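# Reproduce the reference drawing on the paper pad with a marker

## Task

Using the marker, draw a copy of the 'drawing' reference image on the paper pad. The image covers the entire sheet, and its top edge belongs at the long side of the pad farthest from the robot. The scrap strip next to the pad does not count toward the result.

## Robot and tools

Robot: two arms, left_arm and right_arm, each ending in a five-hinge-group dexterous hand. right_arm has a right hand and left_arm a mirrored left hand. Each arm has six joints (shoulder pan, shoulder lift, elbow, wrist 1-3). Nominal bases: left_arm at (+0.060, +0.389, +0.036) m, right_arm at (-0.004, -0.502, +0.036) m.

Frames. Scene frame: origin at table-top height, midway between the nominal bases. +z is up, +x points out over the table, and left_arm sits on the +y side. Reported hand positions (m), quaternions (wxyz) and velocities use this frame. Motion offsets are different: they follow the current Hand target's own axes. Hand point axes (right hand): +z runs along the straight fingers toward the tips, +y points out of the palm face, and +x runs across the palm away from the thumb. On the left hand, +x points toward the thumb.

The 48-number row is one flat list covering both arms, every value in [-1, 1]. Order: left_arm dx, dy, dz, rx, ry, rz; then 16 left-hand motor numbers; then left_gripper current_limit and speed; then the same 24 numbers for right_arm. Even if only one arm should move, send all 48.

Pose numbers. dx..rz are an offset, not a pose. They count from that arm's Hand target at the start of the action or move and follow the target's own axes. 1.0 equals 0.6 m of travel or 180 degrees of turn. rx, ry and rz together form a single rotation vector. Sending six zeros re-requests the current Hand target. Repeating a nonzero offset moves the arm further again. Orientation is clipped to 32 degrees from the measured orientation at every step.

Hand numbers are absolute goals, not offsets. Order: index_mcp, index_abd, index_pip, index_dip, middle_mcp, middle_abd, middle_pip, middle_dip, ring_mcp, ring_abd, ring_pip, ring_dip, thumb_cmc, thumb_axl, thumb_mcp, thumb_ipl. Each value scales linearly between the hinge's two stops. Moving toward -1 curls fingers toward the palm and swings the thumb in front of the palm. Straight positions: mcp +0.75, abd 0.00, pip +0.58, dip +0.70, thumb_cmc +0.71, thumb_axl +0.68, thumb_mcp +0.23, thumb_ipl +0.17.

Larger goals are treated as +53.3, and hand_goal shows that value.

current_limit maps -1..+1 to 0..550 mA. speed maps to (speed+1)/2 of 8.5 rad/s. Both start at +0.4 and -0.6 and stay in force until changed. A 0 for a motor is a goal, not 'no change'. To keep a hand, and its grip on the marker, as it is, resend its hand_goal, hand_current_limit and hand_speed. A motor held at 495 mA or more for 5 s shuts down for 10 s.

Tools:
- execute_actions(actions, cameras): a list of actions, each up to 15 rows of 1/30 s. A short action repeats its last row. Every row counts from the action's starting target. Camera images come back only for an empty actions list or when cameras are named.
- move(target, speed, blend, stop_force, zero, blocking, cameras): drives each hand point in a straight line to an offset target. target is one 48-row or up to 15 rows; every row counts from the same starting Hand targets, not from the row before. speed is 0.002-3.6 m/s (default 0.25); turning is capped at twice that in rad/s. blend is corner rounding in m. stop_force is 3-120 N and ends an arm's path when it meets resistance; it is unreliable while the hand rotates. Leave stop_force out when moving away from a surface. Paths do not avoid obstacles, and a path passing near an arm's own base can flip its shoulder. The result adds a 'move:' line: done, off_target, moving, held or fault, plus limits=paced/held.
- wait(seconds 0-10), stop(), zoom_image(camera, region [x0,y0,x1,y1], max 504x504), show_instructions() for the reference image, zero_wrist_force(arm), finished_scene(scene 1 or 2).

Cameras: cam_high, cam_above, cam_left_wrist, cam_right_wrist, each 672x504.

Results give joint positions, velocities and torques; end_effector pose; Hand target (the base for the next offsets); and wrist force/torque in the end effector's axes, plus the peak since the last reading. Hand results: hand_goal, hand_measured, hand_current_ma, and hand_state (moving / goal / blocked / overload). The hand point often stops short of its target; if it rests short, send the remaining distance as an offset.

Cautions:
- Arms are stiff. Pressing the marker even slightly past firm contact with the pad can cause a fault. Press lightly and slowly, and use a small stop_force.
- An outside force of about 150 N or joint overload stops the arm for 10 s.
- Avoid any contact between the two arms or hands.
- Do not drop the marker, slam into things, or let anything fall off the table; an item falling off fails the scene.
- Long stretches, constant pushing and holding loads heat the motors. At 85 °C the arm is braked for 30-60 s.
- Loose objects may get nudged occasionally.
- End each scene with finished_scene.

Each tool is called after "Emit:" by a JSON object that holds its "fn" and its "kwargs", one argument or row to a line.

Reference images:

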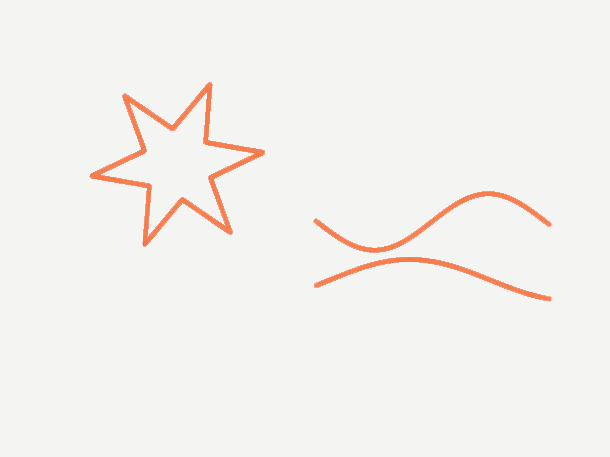

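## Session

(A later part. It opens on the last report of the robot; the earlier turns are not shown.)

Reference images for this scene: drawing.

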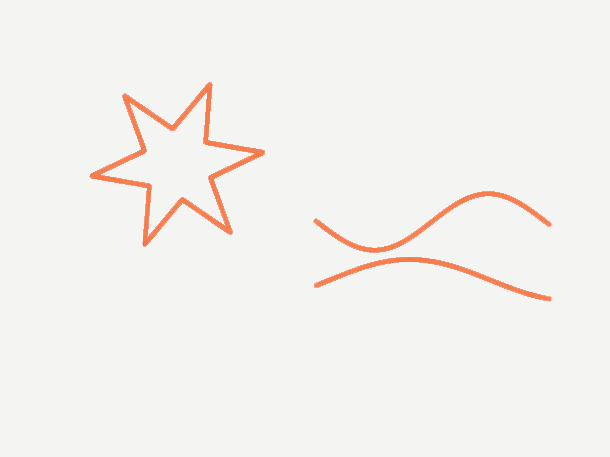

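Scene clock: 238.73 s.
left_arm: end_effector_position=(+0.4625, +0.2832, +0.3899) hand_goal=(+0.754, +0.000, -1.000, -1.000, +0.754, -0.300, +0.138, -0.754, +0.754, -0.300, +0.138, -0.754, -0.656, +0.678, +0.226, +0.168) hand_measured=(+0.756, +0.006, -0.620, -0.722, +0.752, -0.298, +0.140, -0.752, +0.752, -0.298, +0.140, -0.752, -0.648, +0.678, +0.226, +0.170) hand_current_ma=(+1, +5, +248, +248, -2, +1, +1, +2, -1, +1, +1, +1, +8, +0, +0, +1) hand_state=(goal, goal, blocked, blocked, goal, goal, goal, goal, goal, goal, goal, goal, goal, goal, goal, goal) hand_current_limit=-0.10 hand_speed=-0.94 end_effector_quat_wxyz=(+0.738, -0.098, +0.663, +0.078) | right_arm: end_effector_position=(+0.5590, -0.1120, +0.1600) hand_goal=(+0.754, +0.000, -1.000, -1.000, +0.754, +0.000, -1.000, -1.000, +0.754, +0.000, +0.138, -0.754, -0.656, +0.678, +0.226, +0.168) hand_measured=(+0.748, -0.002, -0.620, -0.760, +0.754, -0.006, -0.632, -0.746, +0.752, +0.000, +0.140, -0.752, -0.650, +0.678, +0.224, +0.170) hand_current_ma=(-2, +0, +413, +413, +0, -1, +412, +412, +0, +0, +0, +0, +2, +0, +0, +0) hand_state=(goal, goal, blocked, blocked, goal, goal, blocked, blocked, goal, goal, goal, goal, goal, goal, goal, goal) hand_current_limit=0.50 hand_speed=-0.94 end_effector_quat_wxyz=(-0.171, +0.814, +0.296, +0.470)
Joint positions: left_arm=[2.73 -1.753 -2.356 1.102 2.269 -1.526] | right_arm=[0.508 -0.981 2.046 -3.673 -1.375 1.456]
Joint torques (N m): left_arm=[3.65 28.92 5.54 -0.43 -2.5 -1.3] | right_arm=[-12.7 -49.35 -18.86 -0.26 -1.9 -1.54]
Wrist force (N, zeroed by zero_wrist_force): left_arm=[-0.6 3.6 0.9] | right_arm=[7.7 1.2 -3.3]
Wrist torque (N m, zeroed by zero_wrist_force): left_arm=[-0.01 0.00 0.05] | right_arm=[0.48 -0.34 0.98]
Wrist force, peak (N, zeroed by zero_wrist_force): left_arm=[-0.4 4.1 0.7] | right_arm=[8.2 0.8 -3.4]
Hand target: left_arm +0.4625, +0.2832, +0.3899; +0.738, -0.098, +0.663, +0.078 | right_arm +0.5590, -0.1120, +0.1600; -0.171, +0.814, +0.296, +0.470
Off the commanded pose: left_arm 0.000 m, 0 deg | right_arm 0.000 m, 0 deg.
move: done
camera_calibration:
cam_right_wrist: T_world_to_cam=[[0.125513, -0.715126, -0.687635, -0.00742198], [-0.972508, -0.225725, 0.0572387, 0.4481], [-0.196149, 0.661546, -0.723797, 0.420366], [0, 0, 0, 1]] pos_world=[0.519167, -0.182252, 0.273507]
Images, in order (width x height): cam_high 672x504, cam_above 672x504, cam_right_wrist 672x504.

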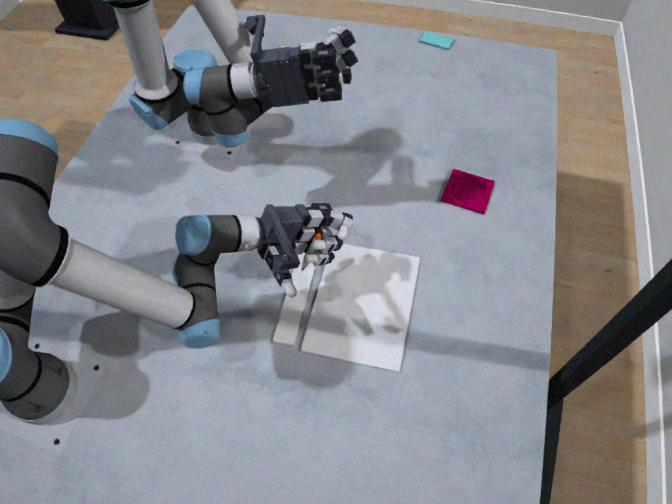

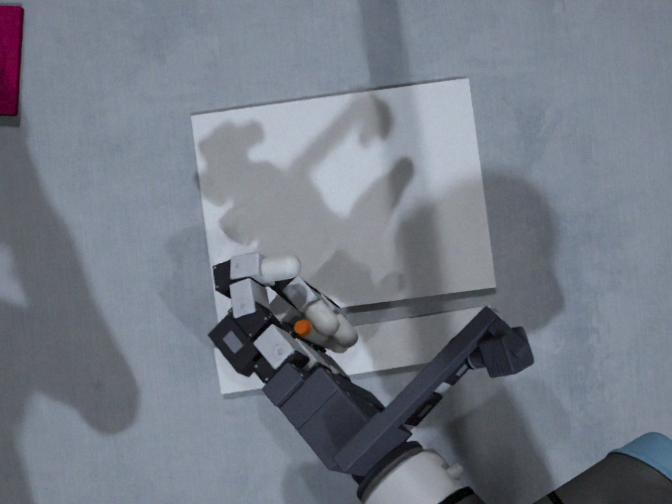

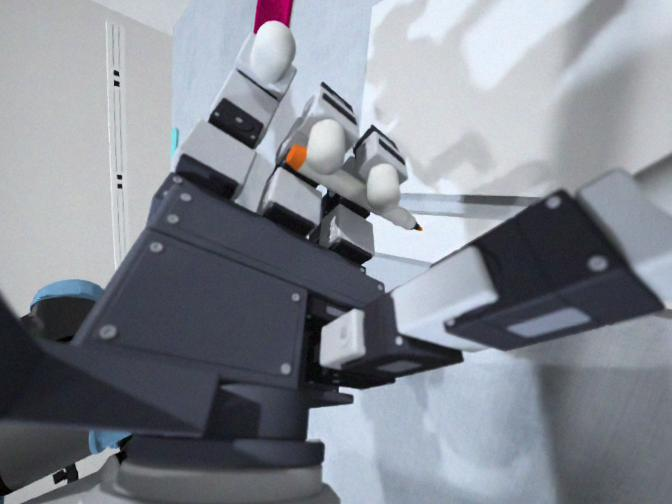

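Emit:
{"fn": "move", "kwargs": {
  "target": [0,0,0,0,0,0, 0.754,0,-1,-1,0.754,-0.3,0.1387,-0.754,0.754,-0.3,0.1387,-0.754,-0.657,0.678,0.225,0.168,-0.1,-0.94, -0.0837,0,0.0483,0,0,0, 0.754,0,-1,-1,0.754,0,-1,-1,0.754,0,0.1387,-0.754,-0.657,0.678,0,-0.481,0.5,-0.94],
  "speed": 0.1
}}

Emit:
{"fn": "zero_wrist_force", "kwargs": {
  "arm": "right_arm"
}}

Emit:
{"fn": "move", "kwargs": {
  "target": [0,0,0,0,0,0, 0.754,0,-1,-1,0.754,-0.3,0.1387,-0.754,0.754,-0.3,0.1387,-0.754,-0.657,0.678,0.225,0.168,-0.1,-0.94, -0.0361,0,0.0208,0,0,0, 0.754,0,-1,-1,0.754,0,-1,-1,0.754,0,0.1387,-0.754,-0.657,0.678,0,-0.481,0.5,-0.94],
  "speed": 0.01,
  "stop_force": 3,
  "cameras": ["cam_right_wrist","cam_above"]
}}

Scene clock: 245.40 s.
left_arm: end_effector_position=(+0.4625, +0.2832, +0.3899) hand_goal=(+0.754, +0.000, -1.000, -1.000, +0.754, -0.300, +0.138, -0.754, +0.754, -0.300, +0.138, -0.754, -0.656, +0.678, +0.226, +0.168) hand_measured=(+0.756, +0.006, -0.620, -0.722, +0.752, -0.298, +0.140, -0.752, +0.752, -0.298, +0.140, -0.752, -0.648, +0.678, +0.226, +0.170) hand_current_ma=(+1, +5, +248, +248, -2, +1, +1, +2, -1, +1, +1, +1, +8, +0, +0, +1) hand_state=(goal, goal, blocked, blocked, goal, goal, goal, goal, goal, goal, goal, goal, goal, goal, goal, goal) hand_current_limit=-0.10 hand_speed=-0.94 end_effector_quat_wxyz=(+0.738, -0.098, +0.663, +0.078) | right_arm: end_effector_position=(+0.5590, -0.1120, +0.1020) hand_goal=(+0.754, +0.000, -1.000, -1.000, +0.754, +0.000, -1.000, -1.000, +0.754, +0.000, +0.138, -0.754, -0.656, +0.678, +0.000, -0.480) hand_measured=(+0.750, -0.002, -0.620, -0.760, +0.754, -0.006, -0.632, -0.746, +0.752, +0.000, +0.140, -0.752, -0.650, +0.678, +0.000, -0.478) hand_current_ma=(-1, +0, +412, +413, +0, -1, +413, +413, +0, +0, +0, +0, +2, +0, +0, +0) hand_state=(goal, goal, blocked, blocked, goal, goal, blocked, blocked, goal, goal, goal, goal, goal, goal, goal, goal) hand_current_limit=0.50 hand_speed=-0.94 end_effector_quat_wxyz=(-0.171, +0.814, +0.296, +0.470)
Joint positions: left_arm=[2.73 -1.753 -2.356 1.102 2.269 -1.526] | right_arm=[0.508 -0.842 2.038 -3.804 -1.375 1.456]
Joint torques (N m): left_arm=[5.74 28.56 5.33 -0.41 -2.46 -1.44] | right_arm=[8.58 -29.03 -15.84 -4.63 -1.86 1.66]
Wrist force (N, zeroed by zero_wrist_force): left_arm=[-0.4 3.8 0.8] | right_arm=[7.6 1.0 -3.5]
Wrist torque (N m, zeroed by zero_wrist_force): left_arm=[0.03 -0.03 0.06] | right_arm=[0.45 -0.33 0.95]
Wrist force, peak (N, zeroed by zero_wrist_force): left_arm=[-0.7 4.0 1.2] | right_arm=[8.3 1.2 -3.8]
Hand target: left_arm +0.4625, +0.2832, +0.3899; +0.738, -0.098, +0.663, +0.078 | right_arm +0.5590, -0.1120, +0.1020; -0.171, +0.814, +0.296, +0.470
Off the commanded pose: left_arm 0.000 m, 0 deg | right_arm 0.000 m, 0 deg.
move: done

Wrist force sensor zeroed.

Scene clock: 247.30 s.
left_arm: end_effector_position=(+0.4625, +0.2832, +0.3899) hand_goal=(+0.754, +0.000, -1.000, -1.000, +0.754, -0.300, +0.138, -0.754, +0.754, -0.300, +0.138, -0.754, -0.656, +0.678, +0.226, +0.168) hand_measured=(+0.756, +0.006, -0.620, -0.722, +0.752, -0.298, +0.140, -0.752, +0.752, -0.298, +0.140, -0.752, -0.648, +0.678, +0.226, +0.170) hand_current_ma=(+1, +5, +247, +248, -2, +1, +1, +2, -1, +1, +1, +1, +8, +0, +0, +1) hand_state=(goal, goal, blocked, blocked, goal, goal, goal, goal, goal, goal, goal, goal, goal, goal, goal, goal) hand_current_limit=-0.10 hand_speed=-0.94 end_effector_quat_wxyz=(+0.738, -0.098, +0.663, +0.078) | right_arm: end_effector_position=(+0.5590, -0.1120, +0.0940) hand_goal=(+0.754, +0.000, -1.000, -1.000, +0.754, +0.000, -1.000, -1.000, +0.754, +0.000, +0.138, -0.754, -0.656, +0.678, +0.000, -0.480) hand_measured=(+0.750, -0.002, -0.620, -0.760, +0.754, +0.000, -0.632, -0.746, +0.752, +0.000, +0.140, -0.752, -0.650, +0.678, +0.000, -0.478) hand_current_ma=(-1, +0, +412, +413, +0, +0, +412, +412, +0, +0, +0, +0, +2, +0, +0, +0) hand_state=(goal, goal, blocked, blocked, goal, goal, blocked, blocked, goal, goal, goal, goal, goal, goal, goal, goal) hand_current_limit=0.50 hand_speed=-0.94 end_effector_quat_wxyz=(-0.171, +0.814, +0.296, +0.470)
Joint positions: left_arm=[2.73 -1.753 -2.356 1.102 2.269 -1.526] | right_arm=[0.508 -0.822 2.036 -3.821 -1.375 1.456]
Joint torques (N m): left_arm=[7.07 28.46 4.83 -0.07 -2.4 -1.42] | right_arm=[7.7 -50.18 -3.21 0.01 -1.56 1.49]
Wrist force (N, zeroed by zero_wrist_force): left_arm=[-0.6 3.6 0.7] | right_arm=[2.1 0.0 -0.2]
Wrist torque (N m, zeroed by zero_wrist_force): left_arm=[0.01 -0.01 0.05] | right_arm=[0.03 -0.05 0.16]
Wrist force, peak (N, zeroed by zero_wrist_force): left_arm=[-0.6 3.9 0.7] | right_arm=[4.8 -0.5 -1.1]
Hand target: left_arm +0.4625, +0.2832, +0.3899; +0.738, -0.098, +0.663, +0.078 | right_arm +0.5590, -0.1120, +0.0940; -0.171, +0.814, +0.296, +0.470 (not the last commanded pose)
Off the commanded pose: left_arm 0.000 m, 0 deg | right_arm 0.017 m, 0 deg.
move: contact (right_arm)
camera_calibration:
cam_right_wrist: T_world_to_cam=[[0.125661, -0.715389, -0.687333, -0.0529926], [-0.97249, -0.225806, 0.0572284, 0.451856], [-0.196145, 0.661233, -0.724084, 0.372597], [0, 0, 0, 1]] pos_world=[0.519168, -0.182252, 0.207509]
Images, in order (width x height): cam_above 672x504, cam_right_wrist 672x504.

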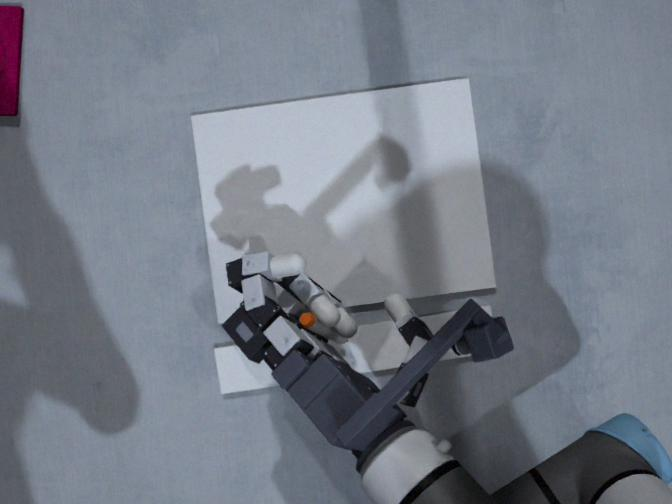

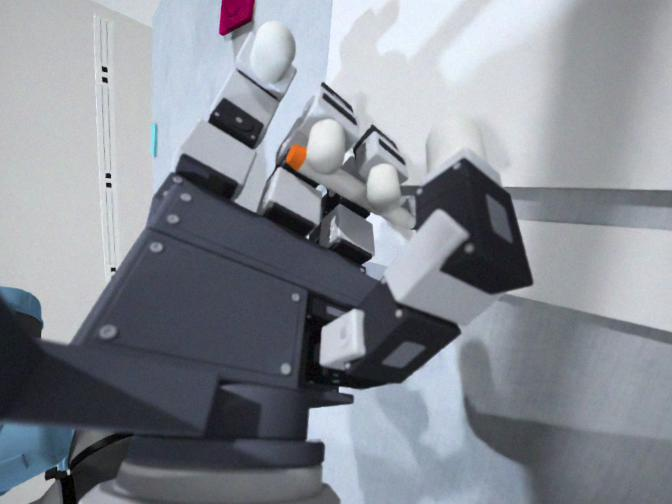

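Emit:
{"fn": "move", "kwargs": {
  "target": [
    [0,0,0,0,0,0, 0.754,0,-1,-1,0.754,-0.3,0.1387,-0.754,0.754,-0.3,0.1387,-0.754,-0.657,0.678,0.225,0.168,-0.1,-0.94, 0.0152,-0.0383,0.0283,0,0,0, 0.754,0,-1,-1,0.754,0,-1,-1,0.754,0,0.1387,-0.754,-0.657,0.678,0,-0.481,0.5,-0.94],
    [0,0,0,0,0,0, 0.754,0,-1,-1,0.754,-0.3,0.1387,-0.754,0.754,-0.3,0.1387,-0.754,-0.657,0.678,0.225,0.168,-0.1,-0.94, 0.0240,-0.0383,0.0232,0,0,0, 0.754,0,-1,-1,0.754,0,-1,-1,0.754,0,0.1387,-0.754,-0.657,0.678,0,-0.481,0.5,-0.94]
  ],
  "speed": 0.03,
  "cameras": []
}}

Emit:
{"fn": "move", "kwargs": {
  "target": [0,0,0,0,0,0, 0.754,0,-1,-1,0.754,-0.3,0.1387,-0.754,0.754,-0.3,0.1387,-0.754,-0.657,0.678,0.225,0.168,-0.1,-0.94, -0.0923,-0.2143,-0.2415,0,0,0, 0.754,0,-1,-1,0.754,0,-1,-1,0.754,0,0.1387,-0.754,-0.657,0.678,0,-0.481,0.5,-0.94],
  "speed": 0.3,
  "cameras": ["cam_above"]
}}

Emit:
{"fn": "zoom_image", "kwargs": {
  "camera": "cam_above",
  "region": [200, 280, 400, 420]
}}

Scene clock: 251.33 s.
left_arm: end_effector_position=(+0.4625, +0.2832, +0.3899) hand_goal=(+0.754, +0.000, -1.000, -1.000, +0.754, -0.300, +0.138, -0.754, +0.754, -0.300, +0.138, -0.754, -0.656, +0.678, +0.226, +0.168) hand_measured=(+0.756, +0.006, -0.620, -0.722, +0.752, -0.298, +0.140, -0.752, +0.752, -0.298, +0.140, -0.752, -0.648, +0.678, +0.226, +0.170) hand_current_ma=(+1, +5, +247, +248, -2, +1, +1, +2, -1, +1, +1, +1, +8, +0, +0, +1) hand_state=(goal, goal, blocked, blocked, goal, goal, goal, goal, goal, goal, goal, goal, goal, goal, goal, goal) hand_current_limit=-0.10 hand_speed=-0.94 end_effector_quat_wxyz=(+0.738, -0.098, +0.663, +0.078) | right_arm: end_effector_position=(+0.5590, -0.0820, +0.0994) hand_goal=(+0.754, +0.000, -1.000, -1.000, +0.754, +0.000, -1.000, -1.000, +0.754, +0.000, +0.138, -0.754, -0.656, +0.678, +0.000, -0.480) hand_measured=(+0.746, -0.002, -0.620, -0.760, +0.754, +0.002, -0.632, -0.746, +0.752, +0.000, +0.140, -0.752, -0.650, +0.678, +0.000, -0.478) hand_current_ma=(-3, +0, +412, +413, +0, +0, +412, +413, +0, +0, +0, +0, +2, +0, +0, +0) hand_state=(goal, goal, blocked, blocked, goal, goal, blocked, blocked, goal, goal, goal, goal, goal, goal, goal, goal) hand_current_limit=0.50 hand_speed=-0.94 end_effector_quat_wxyz=(-0.171, +0.814, +0.296, +0.470)
Joint positions: left_arm=[2.73 -1.753 -2.356 1.102 2.269 -1.526] | right_arm=[0.562 -0.813 1.974 -3.773 -1.422 1.484]
Joint torques (N m): left_arm=[6.76 27.79 5.78 -0.38 -2.28 -1.27] | right_arm=[11.78 -53.59 -7.72 -0.39 -1.97 1.63]
Wrist force (N, zeroed by zero_wrist_force): left_arm=[-0.2 3.8 0.6] | right_arm=[0.0 0.0 0.1]
Wrist torque (N m, zeroed by zero_wrist_force): left_arm=[0.05 -0.05 0.08] | right_arm=[0.00 -0.01 -0.08]
Wrist force, peak (N, zeroed by zero_wrist_force): left_arm=[-0.6 4.2 0.5] | right_arm=[2.7 1.3 -2.3]
Hand target: left_arm +0.4625, +0.2832, +0.3899; +0.738, -0.098, +0.663, +0.078 | right_arm +0.5590, -0.0820, +0.0995; -0.171, +0.814, +0.296, +0.470
Off the commanded pose: left_arm 0.000 m, 0 deg | right_arm 0.000 m, 0 deg.
move: done
No camera images: "cameras" was empty.

Scene clock: 252.77 s.
left_arm: end_effector_position=(+0.4625, +0.2832, +0.3899) hand_goal=(+0.754, +0.000, -1.000, -1.000, +0.754, -0.300, +0.138, -0.754, +0.754, -0.300, +0.138, -0.754, -0.656, +0.678, +0.226, +0.168) hand_measured=(+0.756, +0.006, -0.620, -0.722, +0.752, -0.298, +0.140, -0.752, +0.752, -0.298, +0.140, -0.752, -0.648, +0.678, +0.226, +0.170) hand_current_ma=(+1, +5, +247, +248, -2, +1, +1, +2, -1, +1, +1, +1, +8, +0, +0, +1) hand_state=(goal, goal, blocked, blocked, goal, goal, goal, goal, goal, goal, goal, goal, goal, goal, goal, goal) hand_current_limit=-0.10 hand_speed=-0.94 end_effector_quat_wxyz=(+0.738, -0.098, +0.663, +0.078) | right_arm: end_effector_position=(+0.3592, -0.0817, +0.1239) hand_goal=(+0.754, +0.000, -1.000, -1.000, +0.754, +0.000, -1.000, -1.000, +0.754, +0.000, +0.138, -0.754, -0.656, +0.678, +0.000, -0.480) hand_measured=(+0.748, -0.002, -0.620, -0.760, +0.756, +0.002, -0.632, -0.746, +0.752, +0.000, +0.140, -0.752, -0.650, +0.678, +0.000, -0.478) hand_current_ma=(-2, +0, +413, +412, +0, +0, +412, +413, +0, +0, +0, +0, +2, +0, +0, +0) hand_state=(goal, goal, blocked, blocked, goal, goal, blocked, blocked, goal, goal, goal, goal, goal, goal, goal, goal) hand_current_limit=0.50 hand_speed=-0.94 end_effector_quat_wxyz=(-0.171, +0.814, +0.296, +0.470)
Joint positions: left_arm=[2.73 -1.753 -2.356 1.102 2.269 -1.526] | right_arm=[0.845 -0.986 2.316 -3.946 -1.667 1.626]
Joint torques (N m): left_arm=[7.03 27.73 5.98 -0.45 -2.28 -1.36] | right_arm=[11.3 -42.23 -3.62 -4.71 -2.1 1.96]
Wrist force (N, zeroed by zero_wrist_force): left_arm=[-0.3 4.0 0.8] | right_arm=[0.2 0.1 0.0]
Wrist torque (N m, zeroed by zero_wrist_force): left_arm=[0.06 -0.03 0.05] | right_arm=[0.03 -0.04 -0.07]
Wrist force, peak (N, zeroed by zero_wrist_force): left_arm=[-0.5 4.1 0.8] | right_arm=[0.6 1.4 1.3]
Hand target: left_arm +0.4625, +0.2832, +0.3899; +0.738, -0.098, +0.663, +0.078 | right_arm +0.3590, -0.0817, +0.1239; -0.171, +0.814, +0.296, +0.470
Off the commanded pose: left_arm 0.000 m, 0 deg | right_arm 0.000 m, 0 deg.
move: done
Images, in order (width x height): cam_above 672x504.

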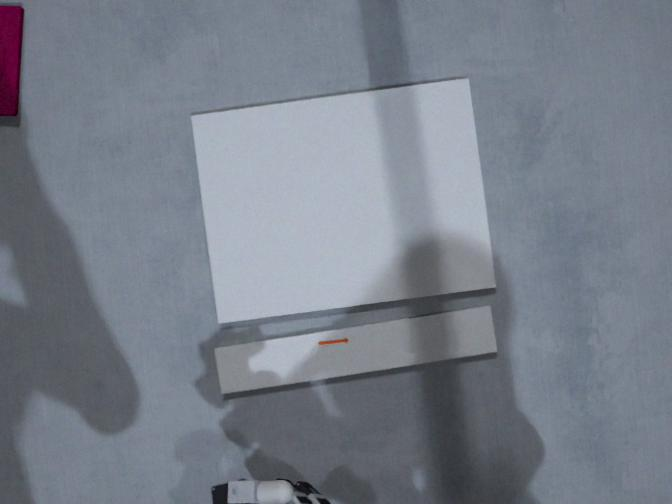

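Scaled by 2.520.

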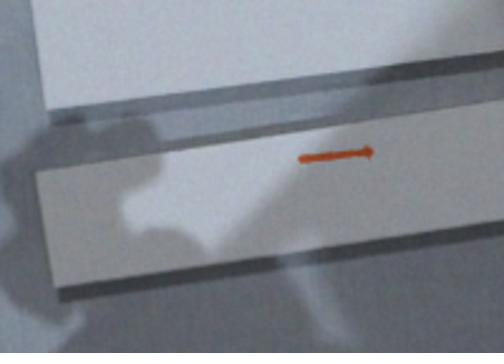

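Emit:
{"fn": "zoom_image", "kwargs": {
  "camera": "cam_above",
  "region": [172, 94, 212, 134]
}}

Emit:
{"fn": "zoom_image", "kwargs": {
  "camera": "cam_above",
  "region": [448, 58, 488, 98]
}}

Emit:
{"fn": "zoom_image", "kwargs": {
  "camera": "cam_above",
  "region": [476, 268, 516, 308]
}}

Emit:
{"fn": "zoom_image", "kwargs": {
  "camera": "cam_above",
  "region": [198, 302, 238, 342]
}}

Scaled by 12.600.

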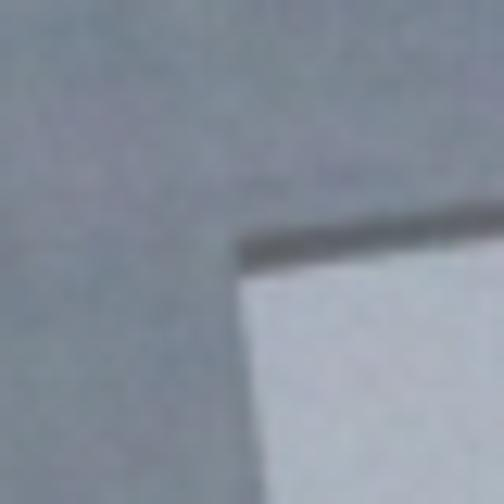

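Scaled by 12.600.

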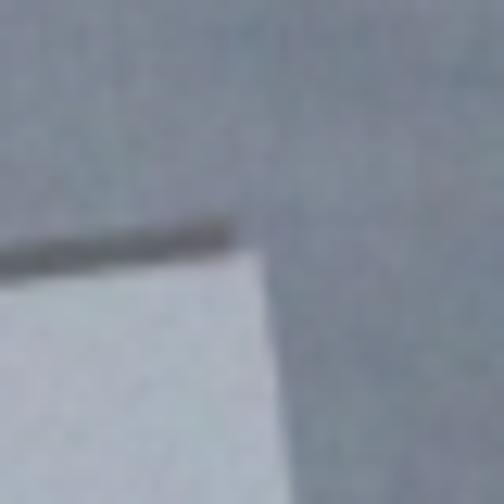

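Scaled by 12.600.

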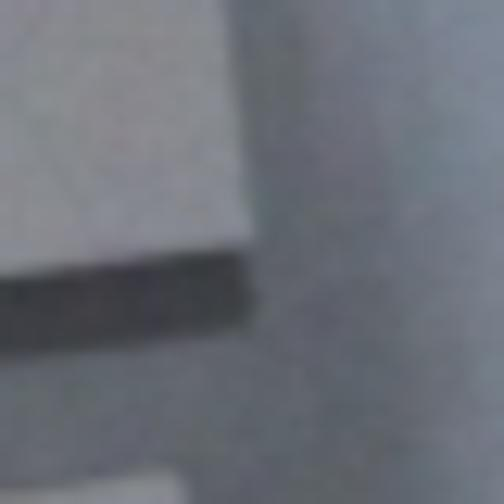

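Scaled by 12.600.

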